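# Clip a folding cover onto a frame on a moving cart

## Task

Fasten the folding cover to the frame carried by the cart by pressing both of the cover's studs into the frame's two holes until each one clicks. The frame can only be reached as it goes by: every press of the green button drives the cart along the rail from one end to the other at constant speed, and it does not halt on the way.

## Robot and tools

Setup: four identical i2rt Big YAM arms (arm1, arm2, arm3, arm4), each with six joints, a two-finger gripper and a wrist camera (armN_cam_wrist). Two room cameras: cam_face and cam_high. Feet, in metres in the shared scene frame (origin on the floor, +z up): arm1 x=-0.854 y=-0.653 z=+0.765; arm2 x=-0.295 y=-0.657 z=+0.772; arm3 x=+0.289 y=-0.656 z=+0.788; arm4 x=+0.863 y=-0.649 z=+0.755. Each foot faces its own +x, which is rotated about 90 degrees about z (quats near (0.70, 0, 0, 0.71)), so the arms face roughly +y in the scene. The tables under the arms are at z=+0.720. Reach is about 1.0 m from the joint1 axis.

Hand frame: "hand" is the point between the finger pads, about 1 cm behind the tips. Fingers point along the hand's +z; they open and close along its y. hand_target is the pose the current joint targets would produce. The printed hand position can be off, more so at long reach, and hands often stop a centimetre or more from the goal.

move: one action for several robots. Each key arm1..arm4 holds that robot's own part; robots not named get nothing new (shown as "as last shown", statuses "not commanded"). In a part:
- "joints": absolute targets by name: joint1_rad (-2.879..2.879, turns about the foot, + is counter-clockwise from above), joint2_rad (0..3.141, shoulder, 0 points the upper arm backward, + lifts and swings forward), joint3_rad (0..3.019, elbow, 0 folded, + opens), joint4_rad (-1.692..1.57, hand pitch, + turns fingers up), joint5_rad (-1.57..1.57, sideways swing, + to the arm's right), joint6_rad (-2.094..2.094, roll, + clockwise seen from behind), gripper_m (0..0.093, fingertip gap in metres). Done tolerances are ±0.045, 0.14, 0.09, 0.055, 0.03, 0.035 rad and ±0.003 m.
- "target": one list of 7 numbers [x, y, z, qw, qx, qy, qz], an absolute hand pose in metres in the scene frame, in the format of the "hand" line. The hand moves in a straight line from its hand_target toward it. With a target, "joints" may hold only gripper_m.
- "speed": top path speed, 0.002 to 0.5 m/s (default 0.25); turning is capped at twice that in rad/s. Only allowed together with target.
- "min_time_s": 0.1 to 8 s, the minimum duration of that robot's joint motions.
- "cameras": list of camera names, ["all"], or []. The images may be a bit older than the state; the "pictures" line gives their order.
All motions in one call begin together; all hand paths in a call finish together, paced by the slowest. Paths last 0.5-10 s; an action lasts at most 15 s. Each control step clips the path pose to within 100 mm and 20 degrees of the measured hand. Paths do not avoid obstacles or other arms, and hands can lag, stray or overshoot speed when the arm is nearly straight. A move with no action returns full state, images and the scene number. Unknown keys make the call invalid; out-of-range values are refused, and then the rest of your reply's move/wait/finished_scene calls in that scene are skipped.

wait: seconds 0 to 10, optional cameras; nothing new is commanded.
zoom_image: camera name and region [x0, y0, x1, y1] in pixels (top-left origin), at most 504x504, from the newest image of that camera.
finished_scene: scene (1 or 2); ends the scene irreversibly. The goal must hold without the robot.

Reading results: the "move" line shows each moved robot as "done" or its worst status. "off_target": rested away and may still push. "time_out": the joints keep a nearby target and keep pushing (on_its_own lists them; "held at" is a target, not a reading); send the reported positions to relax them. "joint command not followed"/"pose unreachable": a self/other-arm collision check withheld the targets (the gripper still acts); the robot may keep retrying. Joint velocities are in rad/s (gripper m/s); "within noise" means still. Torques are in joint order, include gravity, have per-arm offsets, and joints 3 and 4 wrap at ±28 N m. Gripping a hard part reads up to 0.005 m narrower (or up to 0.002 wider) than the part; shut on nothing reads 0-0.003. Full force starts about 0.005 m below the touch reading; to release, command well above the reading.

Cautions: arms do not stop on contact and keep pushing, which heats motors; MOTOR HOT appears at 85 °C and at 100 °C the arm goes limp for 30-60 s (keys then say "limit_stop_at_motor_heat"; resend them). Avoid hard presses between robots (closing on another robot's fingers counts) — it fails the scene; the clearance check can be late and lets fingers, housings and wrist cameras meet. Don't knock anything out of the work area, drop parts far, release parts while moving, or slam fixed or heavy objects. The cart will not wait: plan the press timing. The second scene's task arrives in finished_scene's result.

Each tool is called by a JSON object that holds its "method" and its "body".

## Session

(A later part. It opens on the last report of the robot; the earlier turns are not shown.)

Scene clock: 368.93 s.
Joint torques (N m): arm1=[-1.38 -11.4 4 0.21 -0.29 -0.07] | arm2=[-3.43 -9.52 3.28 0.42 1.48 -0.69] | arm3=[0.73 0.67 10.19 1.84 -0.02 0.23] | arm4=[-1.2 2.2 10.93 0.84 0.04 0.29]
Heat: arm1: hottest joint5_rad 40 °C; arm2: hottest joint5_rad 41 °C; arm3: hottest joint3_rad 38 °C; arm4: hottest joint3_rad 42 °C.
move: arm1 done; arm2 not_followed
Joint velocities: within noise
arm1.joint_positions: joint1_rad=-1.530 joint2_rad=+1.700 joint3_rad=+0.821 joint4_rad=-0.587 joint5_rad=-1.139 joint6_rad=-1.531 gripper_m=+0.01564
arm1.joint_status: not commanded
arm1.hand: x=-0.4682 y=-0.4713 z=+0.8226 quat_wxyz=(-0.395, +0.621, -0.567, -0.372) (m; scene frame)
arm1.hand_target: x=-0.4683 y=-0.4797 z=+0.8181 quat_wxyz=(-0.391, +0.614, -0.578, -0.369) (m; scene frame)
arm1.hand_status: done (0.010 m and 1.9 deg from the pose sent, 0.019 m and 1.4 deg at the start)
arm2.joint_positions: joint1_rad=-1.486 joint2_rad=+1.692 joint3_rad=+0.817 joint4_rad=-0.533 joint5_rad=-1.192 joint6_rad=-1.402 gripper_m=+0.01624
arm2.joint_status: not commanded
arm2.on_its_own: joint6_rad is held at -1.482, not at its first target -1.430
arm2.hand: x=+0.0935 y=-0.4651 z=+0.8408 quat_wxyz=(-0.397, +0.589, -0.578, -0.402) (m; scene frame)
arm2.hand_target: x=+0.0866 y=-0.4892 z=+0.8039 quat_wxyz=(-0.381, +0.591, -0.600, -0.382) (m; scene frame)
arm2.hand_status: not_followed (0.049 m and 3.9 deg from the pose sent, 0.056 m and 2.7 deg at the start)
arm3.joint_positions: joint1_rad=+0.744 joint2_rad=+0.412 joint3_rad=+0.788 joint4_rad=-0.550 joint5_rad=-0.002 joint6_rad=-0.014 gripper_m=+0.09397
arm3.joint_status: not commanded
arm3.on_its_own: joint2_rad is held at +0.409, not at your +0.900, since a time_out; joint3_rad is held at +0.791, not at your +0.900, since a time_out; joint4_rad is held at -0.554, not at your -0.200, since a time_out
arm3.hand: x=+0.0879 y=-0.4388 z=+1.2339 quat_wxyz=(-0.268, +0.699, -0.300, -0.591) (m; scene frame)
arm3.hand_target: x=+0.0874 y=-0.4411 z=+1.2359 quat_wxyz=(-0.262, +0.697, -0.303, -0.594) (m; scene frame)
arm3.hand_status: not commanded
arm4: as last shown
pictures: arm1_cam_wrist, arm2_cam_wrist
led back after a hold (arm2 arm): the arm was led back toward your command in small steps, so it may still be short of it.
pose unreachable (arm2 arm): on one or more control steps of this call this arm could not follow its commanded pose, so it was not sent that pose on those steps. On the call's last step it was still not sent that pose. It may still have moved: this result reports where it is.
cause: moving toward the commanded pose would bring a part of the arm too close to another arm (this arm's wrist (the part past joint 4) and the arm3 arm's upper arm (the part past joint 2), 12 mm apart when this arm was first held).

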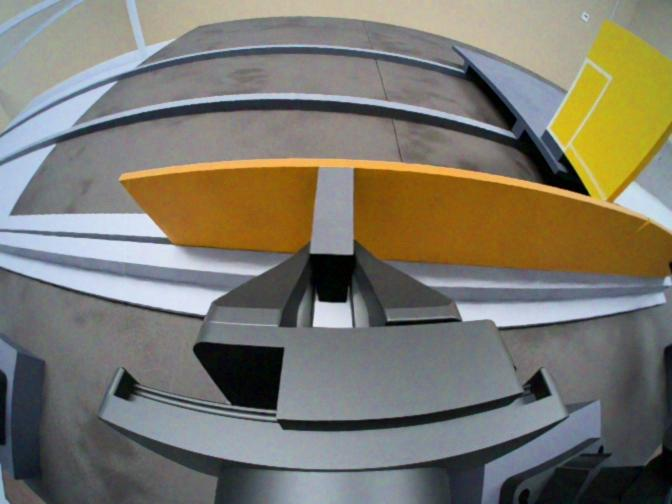

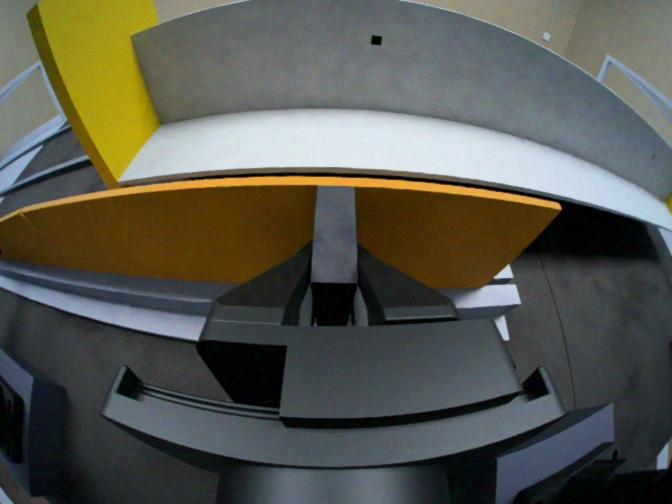

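{"method": "move", "body": {"arm2": {"target": [0.0925, -0.470, 0.838, -0.38, 0.596, -0.596, -0.38], "speed": 0.1}}}

{"method": "move", "body": {"arm2": {"joints": {"gripper_m": 0.025}}, "cameras": ["arm1_cam_wrist", "arm2_cam_wrist", "cam_face"]}}

Scene clock: 371.07 s.
Joint torques (N m): arm1=[-1.32 -11.34 4 0.23 -0.29 -0.06] | arm2=[-0.21 -15.56 4.85 0.14 0.5 -0.09] | arm3=[0.73 0.62 10.22 1.83 -0.02 0.23] | arm4=[-0.91 2.67 10.97 1.02 0.03 0.27]
Heat: arm1: hottest joint5_rad 40 °C; arm2: hottest joint5_rad 41 °C; arm3: hottest joint3_rad 39 °C; arm4: hottest joint3_rad 42 °C.
move: arm2 done
Joint velocities: within noise
arm1, arm4: as last shown
arm2.joint_positions: joint1_rad=-1.479 joint2_rad=+1.674 joint3_rad=+0.815 joint4_rad=-0.535 joint5_rad=-1.155 joint6_rad=-1.377 gripper_m=+0.01624
arm2.joint_status: not commanded
arm2.hand: x=+0.0935 y=-0.4645 z=+0.8415 quat_wxyz=(-0.387, +0.593, -0.588, -0.391) (m; scene frame)
arm2.hand_target: x=+0.0921 y=-0.4702 z=+0.8375 quat_wxyz=(-0.380, +0.596, -0.597, -0.380) (m; scene frame)
arm2.hand_status: done (0.007 m and 1.8 deg from the pose sent, 0.006 m and 3.9 deg at the start)
arm3.joint_positions: joint1_rad=+0.744 joint2_rad=+0.412 joint3_rad=+0.788 joint4_rad=-0.550 joint5_rad=-0.002 joint6_rad=-0.014 gripper_m=+0.09397
arm3.joint_status: not commanded
arm3.on_its_own: joint2_rad is held at +0.409, not at your +0.900, since a time_out; joint3_rad is held at +0.791, not at your +0.900, since a time_out; joint4_rad is held at -0.554, not at your -0.200, since a time_out
arm3.hand: x=+0.0879 y=-0.4388 z=+1.2339 quat_wxyz=(-0.268, +0.699, -0.300, -0.591) (m; scene frame)
arm3.hand_target: x=+0.0874 y=-0.4411 z=+1.2359 quat_wxyz=(-0.262, +0.697, -0.303, -0.594) (m; scene frame)
arm3.hand_status: not commanded
pictures: none
led back after a hold (arm2 arm): the arm was led back toward your command in small steps, so it may still be short of it.
pose unreachable (arm2 arm): on one or more control steps of this call this arm could not follow its commanded pose, so it was not sent that pose on those steps. It may still have moved: this result reports where it is.
cause: moving toward the commanded pose would bring a part of the arm too close to another arm (this arm's wrist (the part past joint 4) and the arm3 arm's upper arm (the part past joint 2), 6 mm apart when this arm was first held).

Scene clock: 371.67 s.
Joint torques (N m): arm1=[-1.38 -13.22 3.92 0.17 -0.62 -0.32] | arm2=[-0.5 -15.21 5.34 0.35 -0.51 -0.05] | arm3=[0.73 0.62 10.21 1.83 -0.02 0.23] | arm4=[-0.91 2.78 11.08 0.88 0.04 0.26]
Heat: arm1: hottest joint5_rad 39 °C; arm2: hottest joint5_rad 40 °C; arm3: hottest joint3_rad 39 °C; arm4: hottest joint3_rad 42 °C.
move: arm2 done
Joint velocities: within noise
arm1.joint_positions: joint1_rad=-1.530 joint2_rad=+1.719 joint3_rad=+0.821 joint4_rad=-0.595 joint5_rad=-1.131 joint6_rad=-1.500 gripper_m=+0.01564
arm1.joint_status: not commanded
arm1.hand: x=-0.4706 y=-0.4719 z=+0.8144 quat_wxyz=(-0.379, +0.609, -0.583, -0.383) (m; scene frame)
arm1.hand_target: x=-0.4689 y=-0.4797 z=+0.8187 quat_wxyz=(-0.388, +0.611, -0.581, -0.372) (m; scene frame)
arm1.hand_status: not commanded
arm2.joint_positions: joint1_rad=-1.486 joint2_rad=+1.672 joint3_rad=+0.809 joint4_rad=-0.541 joint5_rad=-1.122 joint6_rad=-1.383 gripper_m=+0.02491
arm2.joint_status: all done
arm2.hand: x=+0.0926 y=-0.4701 z=+0.8350 quat_wxyz=(-0.379, +0.595, -0.598, -0.380) (m; scene frame)
arm2.hand_target: x=+0.0939 y=-0.4733 z=+0.8368 quat_wxyz=(-0.381, +0.597, -0.598, -0.375) (m; scene frame)
arm2.hand_status: not commanded
arm3, arm4: as last shown
arm3.on_its_own: joint2_rad is held at +0.409, not at your +0.900, since a time_out; joint3_rad is held at +0.791, not at your +0.900, since a time_out; joint4_rad is held at -0.554, not at your -0.200, since a time_out
pictures: arm1_cam_wrist, arm2_cam_wrist, cam_face

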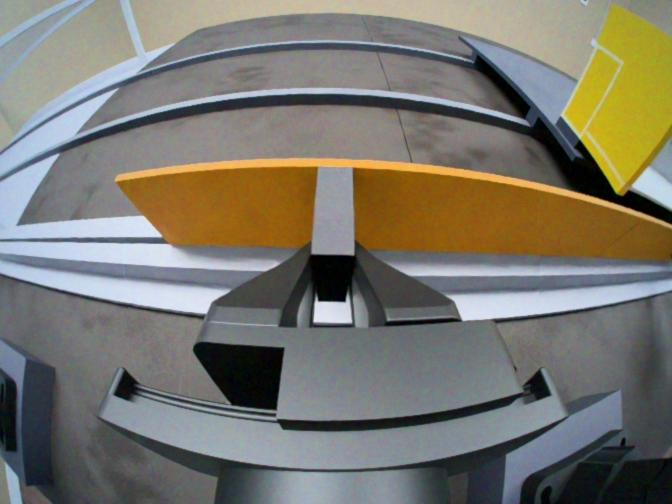

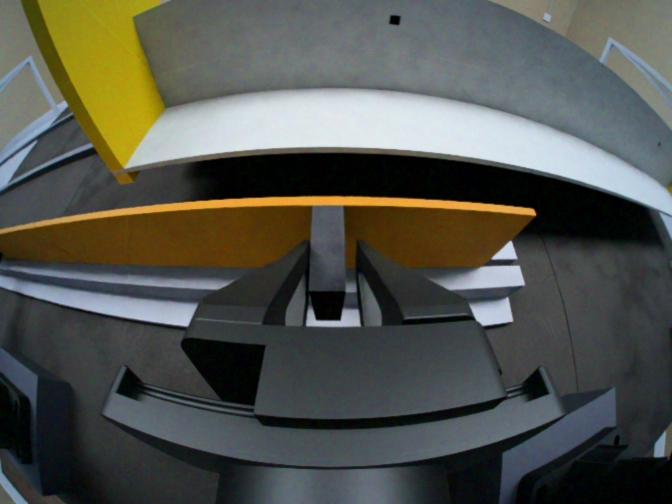

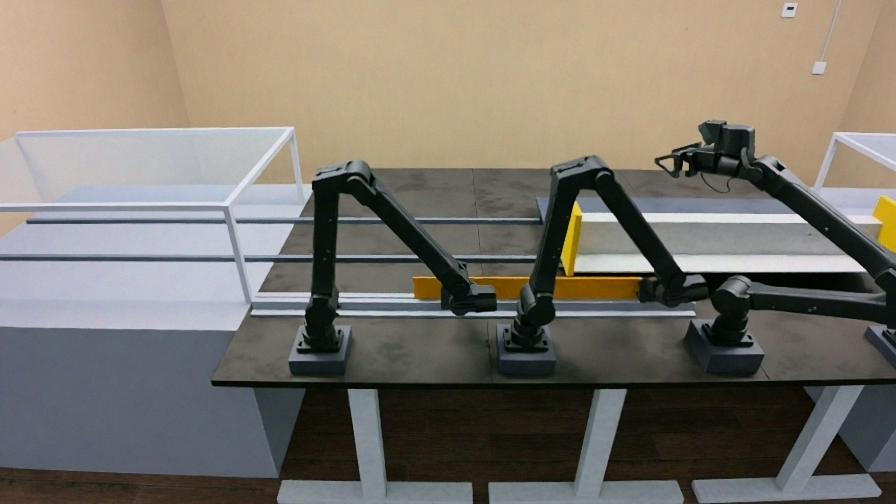

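{"method": "move", "body": {"arm1": {"joints": {"gripper_m": 0.05}}, "arm2": {"joints": {"gripper_m": 0.05}}}}

{"method": "move", "body": {"arm1": {"target": [-0.49, -0.475, 0.95, -0.38, 0.596, -0.596, -0.38], "speed": 0.3}, "arm2": {"target": [0.08, -0.475, 0.95, -0.38, 0.596, -0.596, -0.38], "speed": 0.3}, "cameras": ["arm1_cam_wrist", "arm2_cam_wrist"]}}

{"method": "move", "body": {"arm2": {"joints": {"joint1_rad": -0.5, "joint2_rad": 1.3, "joint3_rad": 1.2}, "min_time_s": 1.5}, "cameras": ["cam_face"]}}

Scene clock: 375.80 s.
Joint torques (N m): arm1=[-0.91 -13.22 4.03 0.2 -0.62 -0.2] | arm2=[-0.44 -15.15 5.38 0.4 -0.54 -0.08] | arm3=[0.73 0.67 10.22 1.81 -0.02 0.23] | arm4=[-0.91 2.9 10.91 0.87 0.01 0.23]
Heat: arm1: hottest joint5_rad 38 °C; arm2: hottest joint5_rad 39 °C; arm3: hottest joint3_rad 39 °C; arm4: hottest joint3_rad 42 °C.
move: arm1 done; arm2 done
Joint velocities: within noise
arm1.joint_positions: joint1_rad=-1.546 joint2_rad=+1.719 joint3_rad=+0.821 joint4_rad=-0.595 joint5_rad=-1.131 joint6_rad=-1.513 gripper_m=+0.04991
arm1.joint_status: all done
arm1.hand: x=-0.4678 y=-0.4778 z=+0.8144 quat_wxyz=(-0.384, +0.608, -0.584, -0.377) (m; scene frame)
arm1.hand_target: x=-0.4673 y=-0.4832 z=+0.8187 quat_wxyz=(-0.390, +0.609, -0.583, -0.370) (m; scene frame)
arm1.hand_status: not commanded
arm2.joint_positions: joint1_rad=-1.488 joint2_rad=+1.672 joint3_rad=+0.809 joint4_rad=-0.541 joint5_rad=-1.122 joint6_rad=-1.379 gripper_m=+0.04986
arm2.joint_status: all done
arm2.hand: x=+0.0929 y=-0.4707 z=+0.8350 quat_wxyz=(-0.378, +0.594, -0.600, -0.380) (m; scene frame)
arm2.hand_target: x=+0.0941 y=-0.4738 z=+0.8368 quat_wxyz=(-0.381, +0.595, -0.600, -0.376) (m; scene frame)
arm2.hand_status: not commanded
arm3: as last shown
arm3.on_its_own: joint2_rad is held at +0.409, not at your +0.900, since a time_out; joint3_rad is held at +0.791, not at your +0.900, since a time_out; joint4_rad is held at -0.554, not at your -0.200, since a time_out
arm4.joint_positions: joint1_rad=-0.300 joint2_rad=+0.598 joint3_rad=+1.291 joint4_rad=-1.423 joint5_rad=-0.004 joint6_rad=-0.023 gripper_m=+0.00068
arm4.joint_status: not commanded
arm4.hand: x=+0.9400 y=-0.4403 z=+1.2349 quat_wxyz=(-0.337, +0.533, -0.740, -0.235) (m; scene frame)
arm4.hand_target: x=+0.9376 y=-0.4442 z=+1.2483 quat_wxyz=(-0.340, +0.527, -0.741, -0.242) (m; scene frame)
arm4.hand_status: not commanded
pictures: none

Scene clock: 376.97 s.
Joint torques (N m): arm1=[1.2 -8 9.83 -0.01 -0.53 0.04] | arm2=[-0.79 -11.93 9.98 0.08 -0.71 -0.09] | arm3=[0.79 0.62 10.24 1.85 -0.02 0.23] | arm4=[-0.56 2.84 10.93 0.96 0.06 0.33]
Heat: arm1: hottest joint5_rad 38 °C; arm2: hottest joint5_rad 39 °C; arm3: hottest joint3_rad 40 °C; arm4: hottest joint3_rad 42 °C.
move: arm1 off_target; arm2 off_target
Joint velocities: within noise
arm1.joint_positions: joint1_rad=-1.546 joint2_rad=+1.383 joint3_rad=+0.836 joint4_rad=-0.929 joint5_rad=-1.131 joint6_rad=-1.439 gripper_m=+0.04991
arm1.joint_status: not commanded
arm1.hand: x=-0.5042 y=-0.4801 z=+0.9349 quat_wxyz=(-0.375, +0.589, -0.603, -0.386) (m; scene frame)
arm1.hand_target: x=-0.4899 y=-0.4752 z=+0.9493 quat_wxyz=(-0.380, +0.596, -0.596, -0.380) (m; scene frame)
arm1.hand_status: off_target (0.021 m and 1.4 deg from the pose sent, 0.137 m and 2.0 deg at the start)
arm2.joint_positions: joint1_rad=-1.488 joint2_rad=+1.415 joint3_rad=+0.855 joint4_rad=-0.889 joint5_rad=-1.123 joint6_rad=-1.394 gripper_m=+0.04986
arm2.joint_status: not commanded
arm2.hand: x=+0.0641 y=-0.4732 z=+0.9366 quat_wxyz=(-0.367, +0.590, -0.604, -0.390) (m; scene frame)
arm2.hand_target: x=+0.0800 y=-0.4751 z=+0.9492 quat_wxyz=(-0.380, +0.595, -0.597, -0.380) (m; scene frame)
arm2.hand_status: off_target (0.021 m and 2.2 deg from the pose sent, 0.116 m and 0.6 deg at the start)
arm3, arm4: as last shown
arm3.on_its_own: joint2_rad is held at +0.409, not at your +0.900, since a time_out; joint3_rad is held at +0.791, not at your +0.900, since a time_out; joint4_rad is held at -0.554, not at your -0.200, since a time_out
pictures: arm1_cam_wrist, arm2_cam_wrist

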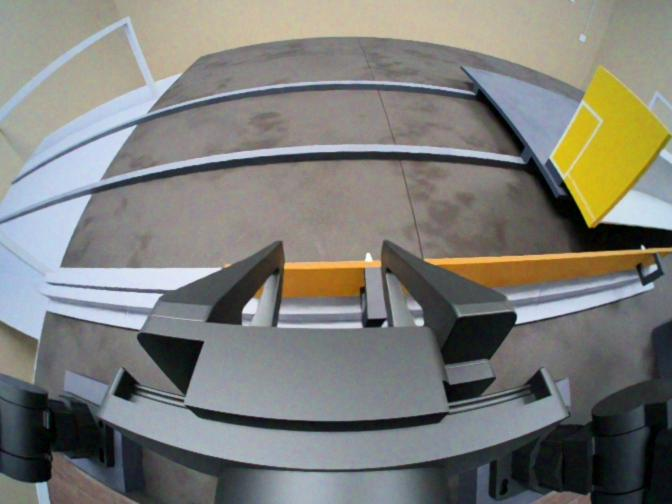

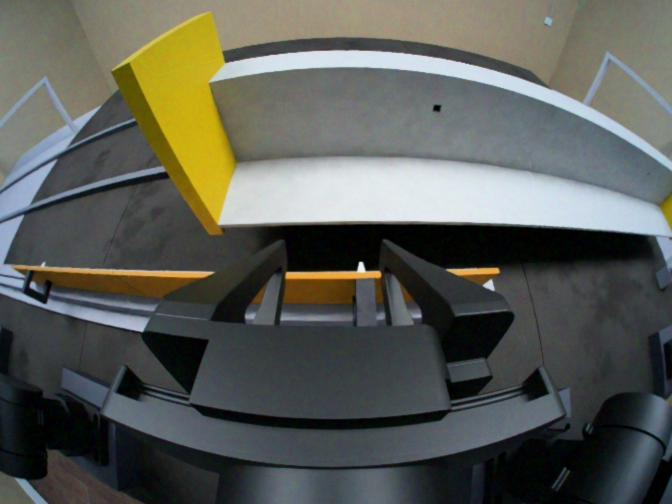

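Scene clock: 378.90 s.
Joint torques (N m): arm1=[1.14 -7.94 9.83 -0.01 -0.53 0.04] | arm2=[-0.21 -13.39 12.56 0.7 -0.67 0] | arm3=[0.67 0.67 10.24 1.83 -0.02 0.22] | arm4=[-0.97 2.78 10.97 0.96 0.03 0.27]
Heat: arm1: hottest joint5_rad 37 °C; arm2: hottest joint5_rad 38 °C; arm3: hottest joint3_rad 40 °C; arm4: hottest joint3_rad 42 °C.
move: arm2 done
Joint velocities: within noise
arm1.joint_positions: joint1_rad=-1.546 joint2_rad=+1.383 joint3_rad=+0.836 joint4_rad=-0.929 joint5_rad=-1.131 joint6_rad=-1.437 gripper_m=+0.04991
arm1.joint_status: not commanded
arm1.hand: x=-0.5042 y=-0.4801 z=+0.9349 quat_wxyz=(-0.375, +0.588, -0.603, -0.387) (m; scene frame)
arm1.hand_target: x=-0.4899 y=-0.4752 z=+0.9493 quat_wxyz=(-0.380, +0.595, -0.597, -0.380) (m; scene frame)
arm1.hand_status: not commanded
arm2.joint_positions: joint1_rad=-0.495 joint2_rad=+1.310 joint3_rad=+1.139 joint4_rad=-0.889 joint5_rad=-1.123 joint6_rad=-1.409 gripper_m=+0.04986
arm2.joint_status: all done
arm2.hand: x=-0.2207 y=-0.1980 z=+1.0920 quat_wxyz=(-0.299, +0.818, -0.139, -0.472) (m; scene frame)
arm2.hand_target: x=-0.2172 y=-0.1918 z=+1.1243 quat_wxyz=(-0.324, +0.816, -0.119, -0.464) (m; scene frame)
arm2.hand_status: not commanded
arm3, arm4: as last shown
arm3.on_its_own: joint2_rad is held at +0.409, not at your +0.900, since a time_out; joint3_rad is held at +0.791, not at your +0.900, since a time_out; joint4_rad is held at -0.554, not at your -0.200, since a time_out
pictures: cam_face

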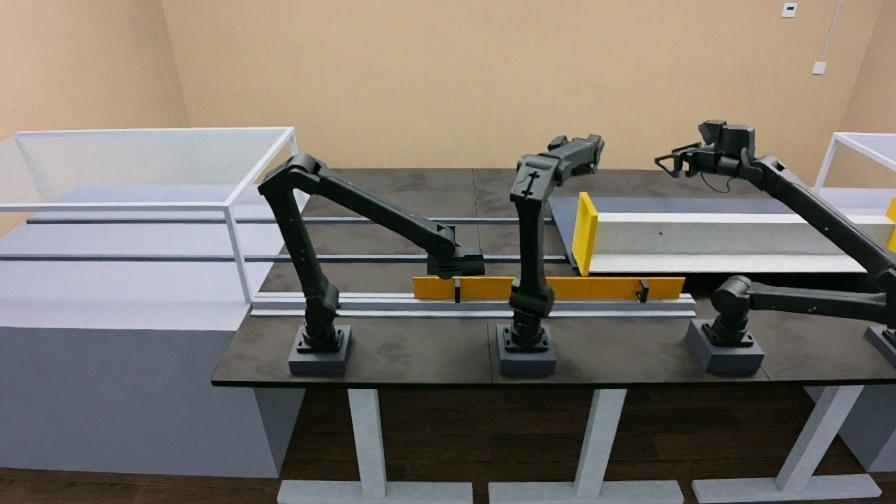

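{"method": "move", "body": {"arm3": {"target": [0.093, -0.466, 0.95, -0.1228, 0.6964, -0.6964, -0.1228], "speed": 0.45, "joints": {"gripper_m": 0.07}}, "cameras": ["arm3_cam_wrist", "cam_face"]}}

Scene clock: 381.97 s.
Joint torques (N m): arm1=[1.26 -8 9.83 -0.01 -0.53 0.03] | arm2=[0.03 -13.86 12.46 0.58 -0.66 0.03] | arm3=[-1.32 -4.78 8.7 0.32 -0.02 0.25] | arm4=[-0.56 2.43 10.91 0.83 0.05 0.29]
Heat: arm1: hottest joint5_rad 37 °C; arm2: hottest joint5_rad 38 °C; arm3: hottest joint3_rad 40 °C; arm4: hottest joint3_rad 42 °C.
move: arm3 done
Joint velocities: within noise
arm1, arm4: as last shown
arm2.joint_positions: joint1_rad=-0.498 joint2_rad=+1.310 joint3_rad=+1.139 joint4_rad=-0.889 joint5_rad=-1.123 joint6_rad=-1.409 gripper_m=+0.04986
arm2.joint_status: not commanded
arm2.hand: x=-0.2193 y=-0.1982 z=+1.0920 quat_wxyz=(-0.300, +0.817, -0.140, -0.472) (m; scene frame)
arm2.hand_target: x=-0.2158 y=-0.1921 z=+1.1243 quat_wxyz=(-0.325, +0.816, -0.120, -0.464) (m; scene frame)
arm2.hand_status: not commanded
arm3.joint_positions: joint1_rad=+0.987 joint2_rad=+0.940 joint3_rad=+0.732 joint4_rad=-1.169 joint5_rad=+0.280 joint6_rad=+0.928 gripper_m=+0.07007
arm3.joint_status: all done
arm3.hand: x=+0.0889 y=-0.4658 z=+0.9530 quat_wxyz=(-0.124, +0.705, -0.687, -0.125) (m; scene frame)
arm3.hand_target: x=+0.0947 y=-0.4670 z=+0.9497 quat_wxyz=(-0.122, +0.697, -0.697, -0.119) (m; scene frame)
arm3.hand_status: done (0.005 m and 1.5 deg from the pose sent, 0.285 m and 73.4 deg at the start)
pictures: arm3_cam_wrist, cam_face

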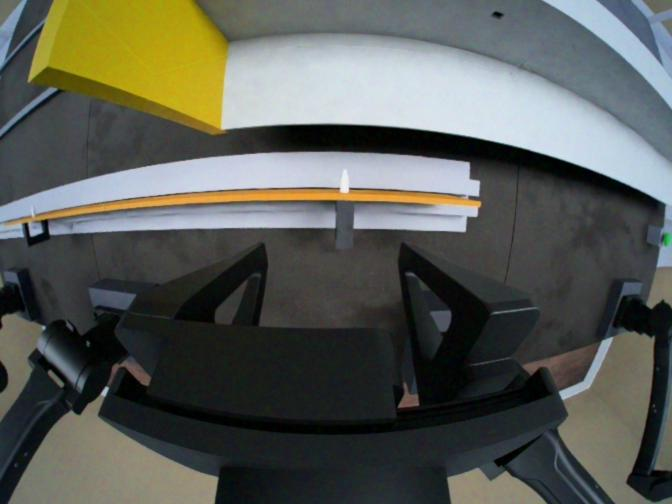

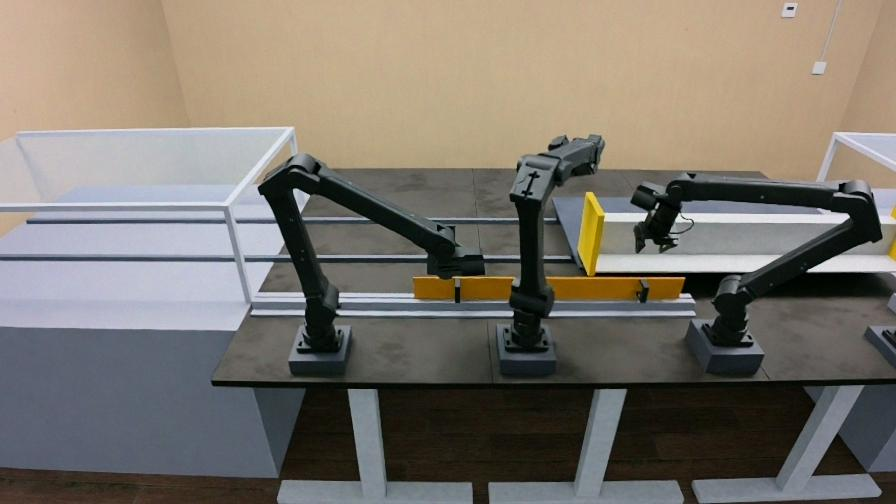

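{"method": "move", "body": {"arm3": {"target": [0.1045, -0.467, 0.87, -0.1228, 0.6964, -0.6964, -0.1228], "speed": 0.2, "joints": {"gripper_m": 0.055}}}}

{"method": "move", "body": {"arm3": {"target": [0.1045, -0.467, 0.812, -0.1228, 0.6964, -0.6964, -0.1228], "speed": 0.12}, "cameras": ["arm3_cam_wrist"]}}

Scene clock: 385.07 s.
Joint torques (N m): arm1=[1.2 -7.94 9.81 0.01 -0.53 0.03] | arm2=[0.32 -13.74 12.46 0.54 -0.67 0.02] | arm3=[-0.85 -4.01 8.38 1.28 -0.03 0.02] | arm4=[-0.73 2.43 10.91 1.01 0.06 0.26]
Heat: arm1: hottest joint5_rad 36 °C; arm2: hottest joint3_rad 39 °C; arm3: hottest joint3_rad 40 °C; arm4: hottest joint3_rad 42 °C.
move: arm3 done
Joint velocities: within noise
arm1, arm2, arm4: as last shown
arm3.joint_positions: joint1_rad=+0.971 joint2_rad=+0.985 joint3_rad=+0.536 joint4_rad=-0.933 joint5_rad=+0.279 joint6_rad=+0.929 gripper_m=+0.05507
arm3.joint_status: all done
arm3.hand: x=+0.1040 y=-0.4700 z=+0.8729 quat_wxyz=(-0.124, +0.699, -0.693, -0.122) (m; scene frame)
arm3.hand_target: x=+0.1053 y=-0.4681 z=+0.8701 quat_wxyz=(-0.122, +0.696, -0.697, -0.122) (m; scene frame)
arm3.hand_status: done (0.004 m and 0.6 deg from the pose sent, 0.085 m and 1.5 deg at the start)
pictures: none

Scene clock: 386.17 s.
Joint torques (N m): arm1=[1.2 -7.94 9.83 -0.02 -0.53 0.04] | arm2=[0.09 -13.22 12.49 0.47 -0.65 0] | arm3=[-0.73 -4.89 7.09 1.28 0.02 0.04] | arm4=[-0.79 2.49 10.88 0.95 0.04 0.25]
Heat: arm1: hottest joint5_rad 36 °C; arm2: hottest joint3_rad 39 °C; arm3: hottest joint3_rad 39 °C; arm4: hottest joint3_rad 42 °C.
move: arm3 done
Joint velocities: within noise
arm1, arm2, arm4: as last shown
arm3.joint_positions: joint1_rad=+0.971 joint2_rad=+1.116 joint3_rad=+0.438 joint4_rad=-0.700 joint5_rad=+0.279 joint6_rad=+0.929 gripper_m=+0.05507
arm3.joint_status: not commanded
arm3.hand: x=+0.1023 y=-0.4683 z=+0.8160 quat_wxyz=(-0.124, +0.699, -0.693, -0.123) (m; scene frame)
arm3.hand_target: x=+0.1050 y=-0.4675 z=+0.8125 quat_wxyz=(-0.123, +0.696, -0.696, -0.123) (m; scene frame)
arm3.hand_status: done (0.005 m and 0.5 deg from the pose sent, 0.061 m and 0.6 deg at the start)
pictures: arm3_cam_wrist

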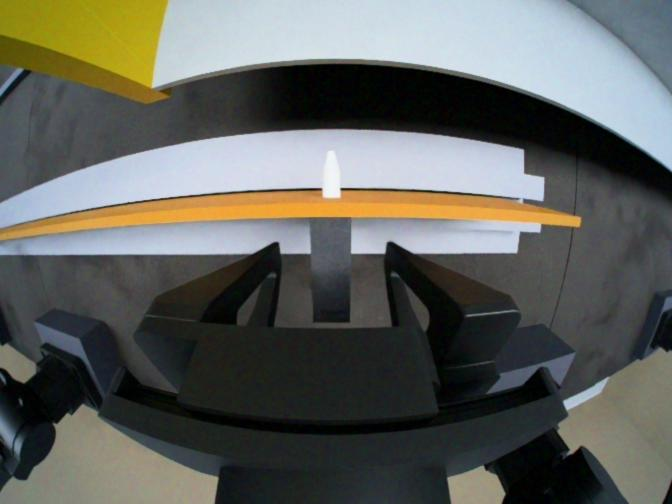

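{"method": "move", "body": {"arm3": {"joints": {"gripper_m": 0.006}}}}

{"method": "move", "body": {"arm3": {"target": [0.40, -0.468, 0.816, -0.1228, 0.6964, -0.6964, -0.1228], "speed": 0.12}}}

{"method": "move", "body": {"arm3": {"target": [0.70, -0.468, 0.822, -0.1228, 0.6964, -0.6964, -0.1228], "speed": 0.12}, "cameras": ["arm3_cam_wrist", "cam_face"]}}

Scene clock: 389.40 s.
Joint torques (N m): arm1=[1.26 -7.94 9.81 0.01 -0.53 0.03] | arm2=[0.26 -13.74 12.55 0.57 -0.7 0] | arm3=[-0.85 -4.84 7.05 1.21 0.08 0.06] | arm4=[-0.79 2.9 10.85 0.91 0.08 0.27]
Heat: arm1: hottest joint5_rad 36 °C; arm2: hottest joint3_rad 40 °C; arm3: hottest joint3_rad 39 °C; arm4: hottest joint3_rad 42 °C.
move: arm3 off_target
Joint velocities: within noise
arm1, arm2, arm4: as last shown
arm3.joint_positions: joint1_rad=+0.971 joint2_rad=+1.116 joint3_rad=+0.438 joint4_rad=-0.698 joint5_rad=+0.277 joint6_rad=+0.924 gripper_m=+0.01663
arm3.joint_status: gripper_m off_target (ended at +0.01666, target +0.00600)
arm3.hand: x=+0.1018 y=-0.4683 z=+0.8160 quat_wxyz=(-0.124, +0.701, -0.692, -0.124) (m; scene frame)
arm3.hand_target: x=+0.1051 y=-0.4676 z=+0.8125 quat_wxyz=(-0.123, +0.697, -0.696, -0.123) (m; scene frame)
arm3.hand_status: not commanded
pictures: none

Scene clock: 392.50 s.
Joint torques (N m): arm1=[1.2 -7.94 9.83 -0.01 -0.53 0.03] | arm2=[0.21 -13.63 12.6 0.66 -0.65 0.02] | arm3=[-2.61 -0.5 10.55 0.98 0.92 -0.18] | arm4=[-0.91 2.73 11.1 0.9 0.06 0.27]
Heat: arm1: hottest joint3_rad 35 °C; arm2: hottest joint3_rad 41 °C; arm3: hottest joint3_rad 38 °C; arm4: hottest joint3_rad 42 °C.
move: arm3 off_target
Joint velocities: within noise
arm1, arm2, arm4: as last shown
arm3.joint_positions: joint1_rad=-0.640 joint2_rad=+0.830 joint3_rad=+0.280 joint4_rad=-0.772 joint5_rad=-0.251 joint6_rad=-0.619 gripper_m=+0.01663
arm3.joint_status: not commanded
arm3.hand: x=+0.3758 y=-0.4691 z=+0.8115 quat_wxyz=(-0.106, +0.697, -0.694, -0.149) (m; scene frame)
arm3.hand_target: x=+0.3932 y=-0.4663 z=+0.8183 quat_wxyz=(-0.119, +0.692, -0.699, -0.132) (m; scene frame)
arm3.hand_status: off_target (0.025 m and 3.5 deg from the pose sent, 0.298 m and 0.7 deg at the start)
pictures: none

Scene clock: 395.60 s.
Joint torques (N m): arm1=[1.2 -7.94 9.83 0.01 -0.53 0.03] | arm2=[0.26 -13.51 12.53 0.59 -0.68 -0.01] | arm3=[-1.38 -11.28 11.89 0.25 -0.27 -0.03] | arm4=[-0.56 2.84 10.99 0.99 0.03 0.29]
Heat: arm1: hottest joint3_rad 35 °C; arm2: hottest joint3_rad 42 °C; arm3: hottest joint3_rad 39 °C; arm4: hottest joint3_rad 42 °C.
move: arm3 off_target
Joint velocities: within noise
arm1, arm2: as last shown
arm3.joint_positions: joint1_rad=-1.229 joint2_rad=+1.627 joint3_rad=+0.929 joint4_rad=-0.804 joint5_rad=-0.323 joint6_rad=-1.237 gripper_m=+0.01662
arm3.joint_status: not commanded
arm3.hand: x=+0.6667 y=-0.4655 z=+0.8094 quat_wxyz=(-0.103, +0.701, -0.692, -0.137) (m; scene frame)
arm3.hand_target: x=+0.6966 y=-0.4659 z=+0.8205 quat_wxyz=(-0.121, +0.698, -0.694, -0.126) (m; scene frame)
arm3.hand_status: off_target (0.036 m and 2.9 deg from the pose sent, 0.324 m and 3.5 deg at the start)
arm4.joint_positions: joint1_rad=-0.300 joint2_rad=+0.598 joint3_rad=+1.291 joint4_rad=-1.423 joint5_rad=-0.004 joint6_rad=-0.023 gripper_m=+0.00068
arm4.joint_status: not commanded
arm4.hand: x=+0.9400 y=-0.4403 z=+1.2349 quat_wxyz=(-0.337, +0.533, -0.740, -0.235) (m; scene frame)
arm4.hand_target: x=+0.9376 y=-0.4442 z=+1.2483 quat_wxyz=(-0.340, +0.527, -0.741, -0.242) (m; scene frame)
arm4.hand_status: not commanded
pictures: arm3_cam_wrist, cam_face

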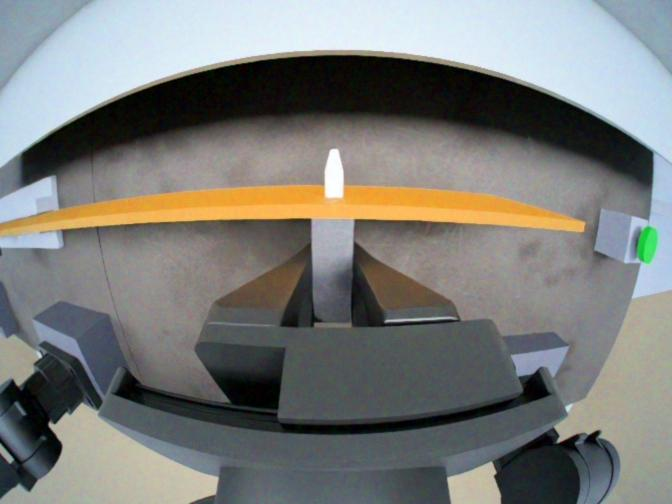

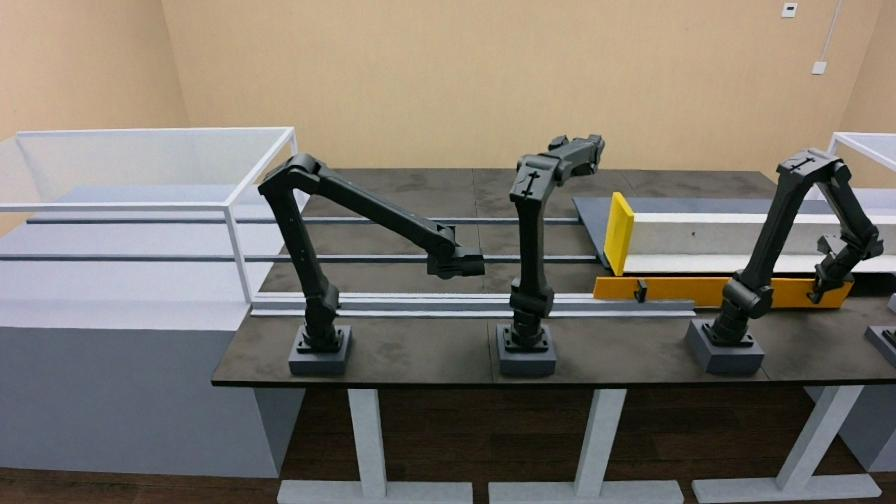

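{"method": "move", "body": {"arm3": {"joints": {"gripper_m": 0.055}}, "arm4": {"target": [0.88, -0.45, 1.08, -0.183, 0.683, -0.683, -0.183], "speed": 0.3, "joints": {"gripper_m": 0.055}}}}

{"method": "move", "body": {"arm3": {"target": [0.66, -0.468, 0.93, -0.183, 0.683, -0.683, -0.183], "speed": 0.3}}}

{"method": "move", "body": {"arm3": {"target": [0.112, -0.468, 0.93, -0.183, 0.683, -0.683, -0.183], "speed": 0.4}, "arm4": {"target": [0.74, -0.468, 1.0, -0.183, 0.683, -0.683, -0.183], "speed": 0.3}, "cameras": ["arm3_cam_wrist", "arm4_cam_wrist", "cam_face"]}}

Scene clock: 400.10 s.
Joint torques (N m): arm1=[1.26 -7.94 9.84 -0.01 -0.53 0.03] | arm2=[0.15 -13.68 12.45 0.61 -0.64 -0.03] | arm3=[-0.38 -11.81 11.17 0.27 -0.32 -0.02] | arm4=[-0.73 0.73 8.27 0.83 -0.21 -0.12]
Heat: arm1: hottest joint3_rad 35 °C; arm2: hottest joint3_rad 44 °C; arm3: hottest joint3_rad 40 °C; arm4: hottest joint3_rad 42 °C.
move: arm3 done; arm4 done
Joint velocities: within noise
arm1, arm2: as last shown
arm3.joint_positions: joint1_rad=-1.249 joint2_rad=+1.633 joint3_rad=+0.939 joint4_rad=-0.804 joint5_rad=-0.314 joint6_rad=-1.231 gripper_m=+0.05496
arm3.joint_status: all done
arm3.hand: x=+0.6752 y=-0.4732 z=+0.8096 quat_wxyz=(-0.104, +0.693, -0.701, -0.131) (m; scene frame)
arm3.hand_target: x=+0.6987 y=-0.4704 z=+0.8199 quat_wxyz=(-0.120, +0.693, -0.700, -0.122) (m; scene frame)
arm3.hand_status: not commanded
arm4.joint_positions: joint1_rad=-0.102 joint2_rad=+0.544 joint3_rad=+0.967 joint4_rad=-1.466 joint5_rad=-0.066 joint6_rad=-0.105 gripper_m=+0.05495
arm4.joint_status: all done
arm4.hand: x=+0.8830 y=-0.4464 z=+1.0841 quat_wxyz=(-0.189, +0.673, -0.691, -0.188) (m; scene frame)
arm4.hand_target: x=+0.8802 y=-0.4504 z=+1.0806 quat_wxyz=(-0.184, +0.683, -0.683, -0.184) (m; scene frame)
arm4.hand_status: done (0.006 m and 1.7 deg from the pose sent, 0.166 m and 26.3 deg at the start)
pictures: none

Scene clock: 401.27 s.
Joint torques (N m): arm1=[1.26 -7.94 9.83 0.01 -0.53 0.04] | arm2=[0.32 -13.86 12.48 0.61 -0.69 -0.01] | arm3=[-0.62 -9.58 12.1 0.08 -0.68 -0.13] | arm4=[-0.67 1.55 8.29 0.66 -0.19 -0.11]
Heat: arm1: hottest joint3_rad 36 °C; arm2: hottest joint3_rad 44 °C; arm3: hottest joint3_rad 40 °C; arm4: hottest joint3_rad 42 °C.
move: arm3 off_target
Joint velocities: within noise
arm1.joint_positions: joint1_rad=-1.546 joint2_rad=+1.383 joint3_rad=+0.836 joint4_rad=-0.929 joint5_rad=-1.131 joint6_rad=-1.437 gripper_m=+0.04991
arm1.joint_status: not commanded
arm1.hand: x=-0.5042 y=-0.4801 z=+0.9349 quat_wxyz=(-0.375, +0.588, -0.603, -0.387) (m; scene frame)
arm1.hand_target: x=-0.4899 y=-0.4752 z=+0.9493 quat_wxyz=(-0.380, +0.595, -0.597, -0.380) (m; scene frame)
arm1.hand_status: not commanded
arm2, arm4: as last shown
arm3.joint_positions: joint1_rad=-1.277 joint2_rad=+1.382 joint3_rad=+0.942 joint4_rad=-1.001 joint5_rad=-0.482 joint6_rad=-1.238 gripper_m=+0.05496
arm3.joint_status: not commanded
arm3.hand: x=+0.6429 y=-0.4685 z=+0.9154 quat_wxyz=(-0.168, +0.680, -0.688, -0.190) (m; scene frame)
arm3.hand_target: x=+0.6605 y=-0.4679 z=+0.9296 quat_wxyz=(-0.183, +0.683, -0.683, -0.183) (m; scene frame)
arm3.hand_status: off_target (0.022 m and 2.0 deg from the pose sent, 0.121 m and 11.1 deg at the start)
pictures: none

Scene clock: 403.90 s.
Joint torques (N m): arm1=[1.2 -7.88 9.81 -0.02 -0.53 0.03] | arm2=[-0.09 -13.8 12.42 0.64 -0.66 -0.03] | arm3=[1.08 -2.9 13.79 0.29 0.53 0.24] | arm4=[-0.73 0.56 8.1 1.78 0.4 0.26]
Heat: arm1: hottest joint3_rad 36 °C; arm2: hottest joint3_rad 45 °C; arm3: hottest joint3_rad 40 °C; arm4: hottest joint3_rad 42 °C.
move: arm3 off_target; arm4 done
Joint velocities: within noise
arm1: as last shown
arm2.joint_positions: joint1_rad=-0.498 joint2_rad=+1.310 joint3_rad=+1.139 joint4_rad=-0.889 joint5_rad=-1.123 joint6_rad=-1.409 gripper_m=+0.04986
arm2.joint_status: not commanded
arm2.hand: x=-0.2193 y=-0.1982 z=+1.0920 quat_wxyz=(-0.300, +0.817, -0.140, -0.472) (m; scene frame)
arm2.hand_target: x=-0.2158 y=-0.1921 z=+1.1243 quat_wxyz=(-0.325, +0.816, -0.120, -0.464) (m; scene frame)
arm2.hand_status: not commanded
arm3.joint_positions: joint1_rad=+1.027 joint2_rad=+0.833 joint3_rad=+0.518 joint4_rad=-1.054 joint5_rad=+0.435 joint6_rad=+0.935 gripper_m=+0.05496
arm3.joint_status: not commanded
arm3.hand: x=+0.1342 y=-0.4760 z=+0.9026 quat_wxyz=(-0.195, +0.700, -0.672, -0.145) (m; scene frame)
arm3.hand_target: x=+0.1165 y=-0.4681 z=+0.9297 quat_wxyz=(-0.189, +0.691, -0.675, -0.174) (m; scene frame)
arm3.hand_status: off_target (0.036 m and 5.2 deg from the pose sent, 0.531 m and 2.0 deg at the start; pose on its path clipped on 6 of 79 steps)
arm4.joint_positions: joint1_rad=+0.939 joint2_rad=+0.630 joint3_rad=+0.786 joint4_rad=-1.406 joint5_rad=+0.393 joint6_rad=+0.811 gripper_m=+0.05495
arm4.joint_status: not commanded
arm4.hand: x=+0.7440 y=-0.4690 z=+1.0017 quat_wxyz=(-0.184, +0.690, -0.678, -0.172) (m; scene frame)
arm4.hand_target: x=+0.7407 y=-0.4678 z=+0.9985 quat_wxyz=(-0.184, +0.686, -0.681, -0.179) (m; scene frame)
arm4.hand_status: done (0.004 m and 1.6 deg from the pose sent, 0.167 m and 1.7 deg at the start)
pictures: arm3_cam_wrist, arm4_cam_wrist, cam_face

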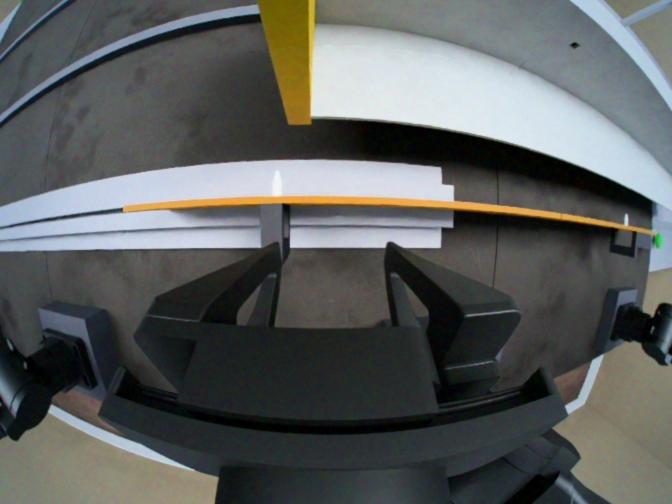

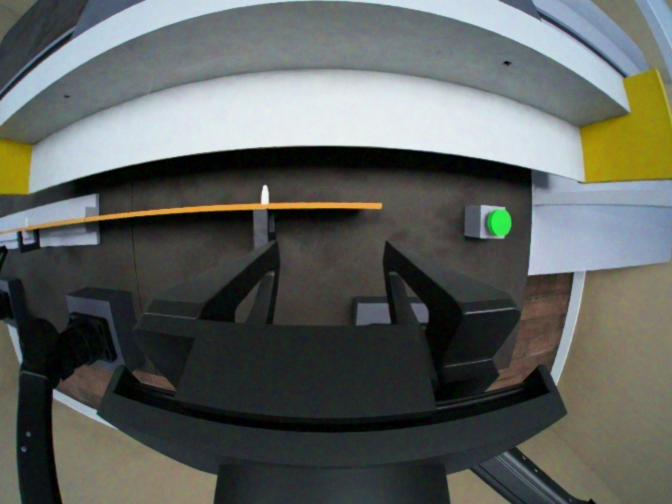

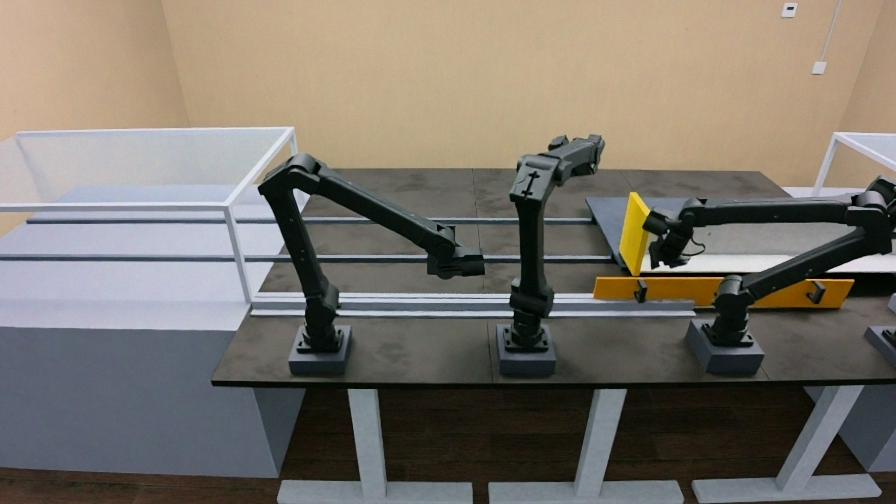

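{"method": "move", "body": {"arm3": {"target": [0.1, -0.466, 0.9, -0.183, 0.683, -0.683, -0.183], "speed": 0.2}, "arm4": {"target": [0.665, -0.467, 0.9, -0.183, 0.683, -0.683, -0.183], "speed": 0.2}, "cameras": ["arm3_cam_wrist", "arm4_cam_wrist"]}}

Scene clock: 407.83 s.
Joint torques (N m): arm1=[1.26 -7.94 9.81 0.01 -0.53 0.04] | arm2=[-0.03 -14.15 12.55 0.51 -0.69 0] | arm3=[1.08 -2.96 10.28 1.33 0.54 0.23] | arm4=[-1.26 -2.61 7.86 1.46 0.53 0.27]
Heat: arm1: hottest joint3_rad 36 °C; arm2: hottest joint3_rad 45 °C; arm3: hottest joint3_rad 41 °C; arm4: hottest joint3_rad 42 °C.
move: arm3 off_target; arm4 done
Joint velocities: within noise
arm1, arm2: as last shown
arm3.joint_positions: joint1_rad=+1.055 joint2_rad=+0.902 joint3_rad=+0.518 joint4_rad=-0.950 joint5_rad=+0.438 joint6_rad=+0.986 gripper_m=+0.05496
arm3.joint_status: not commanded
arm3.hand: x=+0.1104 y=-0.4689 z=+0.8934 quat_wxyz=(-0.187, +0.688, -0.681, -0.169) (m; scene frame)
arm3.hand_target: x=+0.1006 y=-0.4659 z=+0.9002 quat_wxyz=(-0.184, +0.682, -0.683, -0.184) (m; scene frame)
arm3.hand_status: off_target (0.013 m and 1.8 deg from the pose sent, 0.036 m and 5.2 deg at the start)
arm4.joint_positions: joint1_rad=+1.157 joint2_rad=+0.885 joint3_rad=+0.626 joint4_rad=-1.087 joint5_rad=+0.458 joint6_rad=+1.041 gripper_m=+0.05495
arm4.joint_status: not commanded
arm4.hand: x=+0.6688 y=-0.4679 z=+0.9015 quat_wxyz=(-0.186, +0.690, -0.678, -0.173) (m; scene frame)
arm4.hand_target: x=+0.6663 y=-0.4680 z=+0.9000 quat_wxyz=(-0.184, +0.684, -0.682, -0.182) (m; scene frame)
arm4.hand_status: done (0.004 m and 1.6 deg from the pose sent, 0.129 m and 1.6 deg at the start)
pictures: arm3_cam_wrist, arm4_cam_wrist

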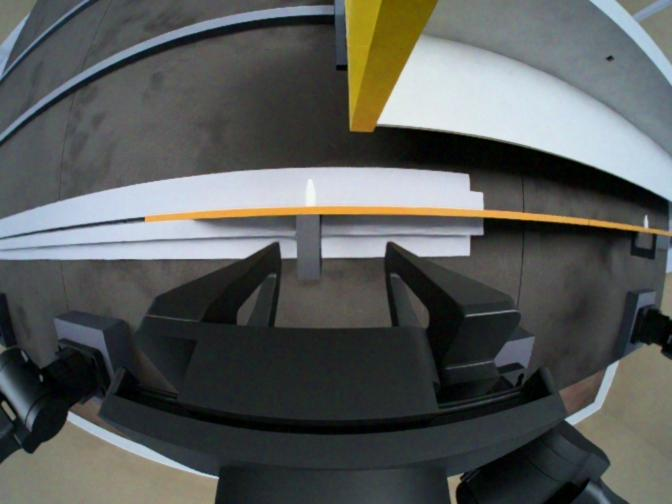

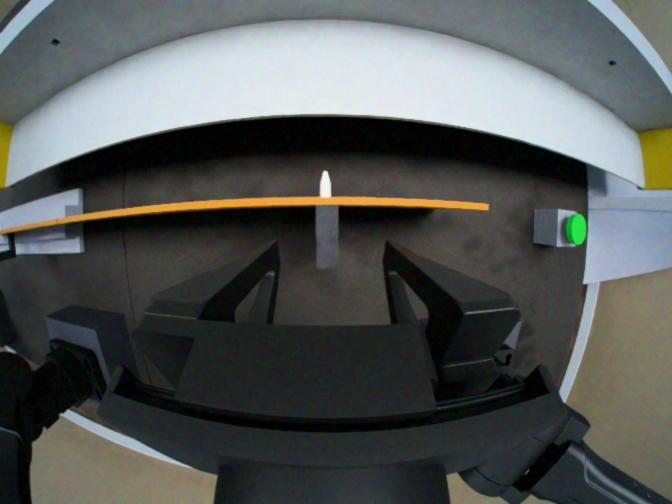

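{"method": "move", "body": {"arm3": {"target": [0.088, -0.473, 0.872, -0.183, 0.683, -0.683, -0.183], "speed": 0.15}, "arm4": {"target": [0.664, -0.468, 0.87, -0.183, 0.683, -0.683, -0.183], "speed": 0.15}}}

{"method": "move", "body": {"arm3": {"target": [0.088, -0.473, 0.818, -0.183, 0.683, -0.683, -0.183], "speed": 0.12}, "arm4": {"target": [0.664, -0.468, 0.812, -0.183, 0.683, -0.683, -0.183], "speed": 0.12}, "cameras": ["arm3_cam_wrist", "arm4_cam_wrist"]}}

Scene clock: 411.33 s.
Joint torques (N m): arm1=[1.32 -7.94 9.83 -0.01 -0.53 0.03] | arm2=[-0.38 -13.98 12.53 0.55 -0.7 0] | arm3=[0.91 -3.84 7.76 1.35 0.54 0.22] | arm4=[-0.5 -2.26 7.76 1.4 0.46 0.31]
Heat: arm1: hottest joint3_rad 36 °C; arm2: hottest joint3_rad 46 °C; arm3: hottest joint3_rad 41 °C; arm4: hottest joint3_rad 42 °C.
move: arm3 done; arm4 done
Joint velocities: within noise
arm1, arm2: as last shown
arm3.joint_positions: joint1_rad=+1.112 joint2_rad=+0.983 joint3_rad=+0.510 joint4_rad=-0.859 joint5_rad=+0.450 joint6_rad=+1.043 gripper_m=+0.05496
arm3.joint_status: not commanded
arm3.hand: x=+0.0882 y=-0.4711 z=+0.8772 quat_wxyz=(-0.183, +0.686, -0.681, -0.181) (m; scene frame)
arm3.hand_target: x=+0.0887 y=-0.4733 z=+0.8718 quat_wxyz=(-0.184, +0.684, -0.682, -0.182) (m; scene frame)
arm3.hand_status: done (0.006 m and 0.5 deg from the pose sent, 0.031 m and 1.8 deg at the start)
arm4.joint_positions: joint1_rad=+1.157 joint2_rad=+0.915 joint3_rad=+0.565 joint4_rad=-0.986 joint5_rad=+0.458 joint6_rad=+1.049 gripper_m=+0.05495
arm4.joint_status: not commanded
arm4.hand: x=+0.6670 y=-0.4668 z=+0.8740 quat_wxyz=(-0.184, +0.686, -0.681, -0.177) (m; scene frame)
arm4.hand_target: x=+0.6644 y=-0.4681 z=+0.8703 quat_wxyz=(-0.183, +0.683, -0.683, -0.183) (m; scene frame)
arm4.hand_status: done (0.005 m and 0.8 deg from the pose sent, 0.032 m and 1.6 deg at the start)
pictures: none

Scene clock: 412.47 s.
Joint torques (N m): arm1=[1.2 -8 9.83 -0.02 -0.53 0.04] | arm2=[0.03 -13.8 12.55 0.46 -0.64 0.02] | arm3=[1.03 -4.66 6.93 1.35 0.53 0.23] | arm4=[-0.32 -3.19 6.9 1.5 0.49 0.25]
Heat: arm1: hottest joint3_rad 36 °C; arm2: hottest joint3_rad 46 °C; arm3: hottest joint3_rad 41 °C; arm4: hottest joint3_rad 42 °C.
move: arm3 done; arm4 done
Joint velocities: within noise
arm1, arm2: as last shown
arm3.joint_positions: joint1_rad=+1.112 joint2_rad=+1.116 joint3_rad=+0.415 joint4_rad=-0.635 joint5_rad=+0.450 joint6_rad=+1.047 gripper_m=+0.05496
arm3.joint_status: not commanded
arm3.hand: x=+0.0887 y=-0.4707 z=+0.8217 quat_wxyz=(-0.183, +0.685, -0.682, -0.180) (m; scene frame)
arm3.hand_target: x=+0.0886 y=-0.4733 z=+0.8184 quat_wxyz=(-0.183, +0.683, -0.683, -0.183) (m; scene frame)
arm3.hand_status: done (0.004 m and 0.5 deg from the pose sent, 0.059 m and 0.5 deg at the start)
arm4.joint_positions: joint1_rad=+1.159 joint2_rad=+1.026 joint3_rad=+0.451 joint4_rad=-0.766 joint5_rad=+0.458 joint6_rad=+1.051 gripper_m=+0.05495
arm4.joint_status: not commanded
arm4.hand: x=+0.6670 y=-0.4669 z=+0.8148 quat_wxyz=(-0.185, +0.686, -0.681, -0.176) (m; scene frame)
arm4.hand_target: x=+0.6649 y=-0.4682 z=+0.8122 quat_wxyz=(-0.183, +0.683, -0.683, -0.183) (m; scene frame)
arm4.hand_status: done (0.004 m and 1.0 deg from the pose sent, 0.062 m and 0.8 deg at the start)
pictures: arm3_cam_wrist, arm4_cam_wrist

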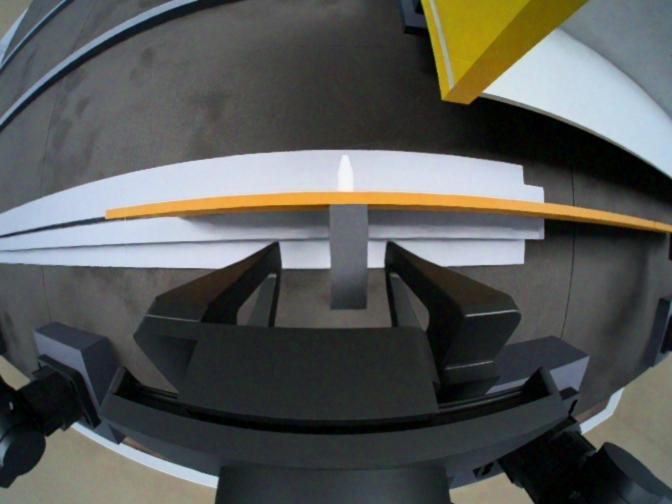

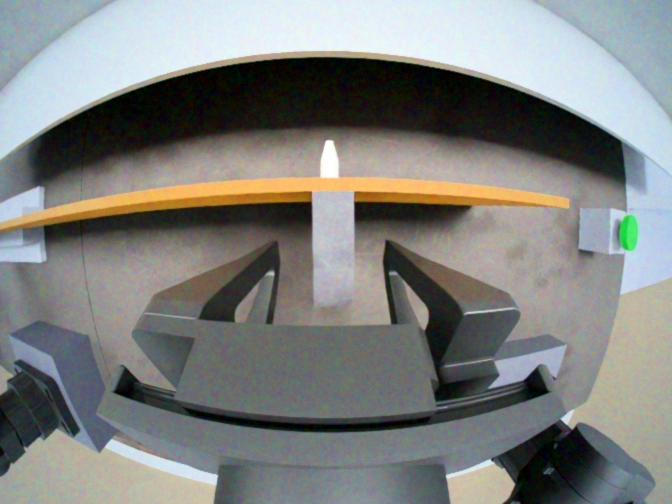

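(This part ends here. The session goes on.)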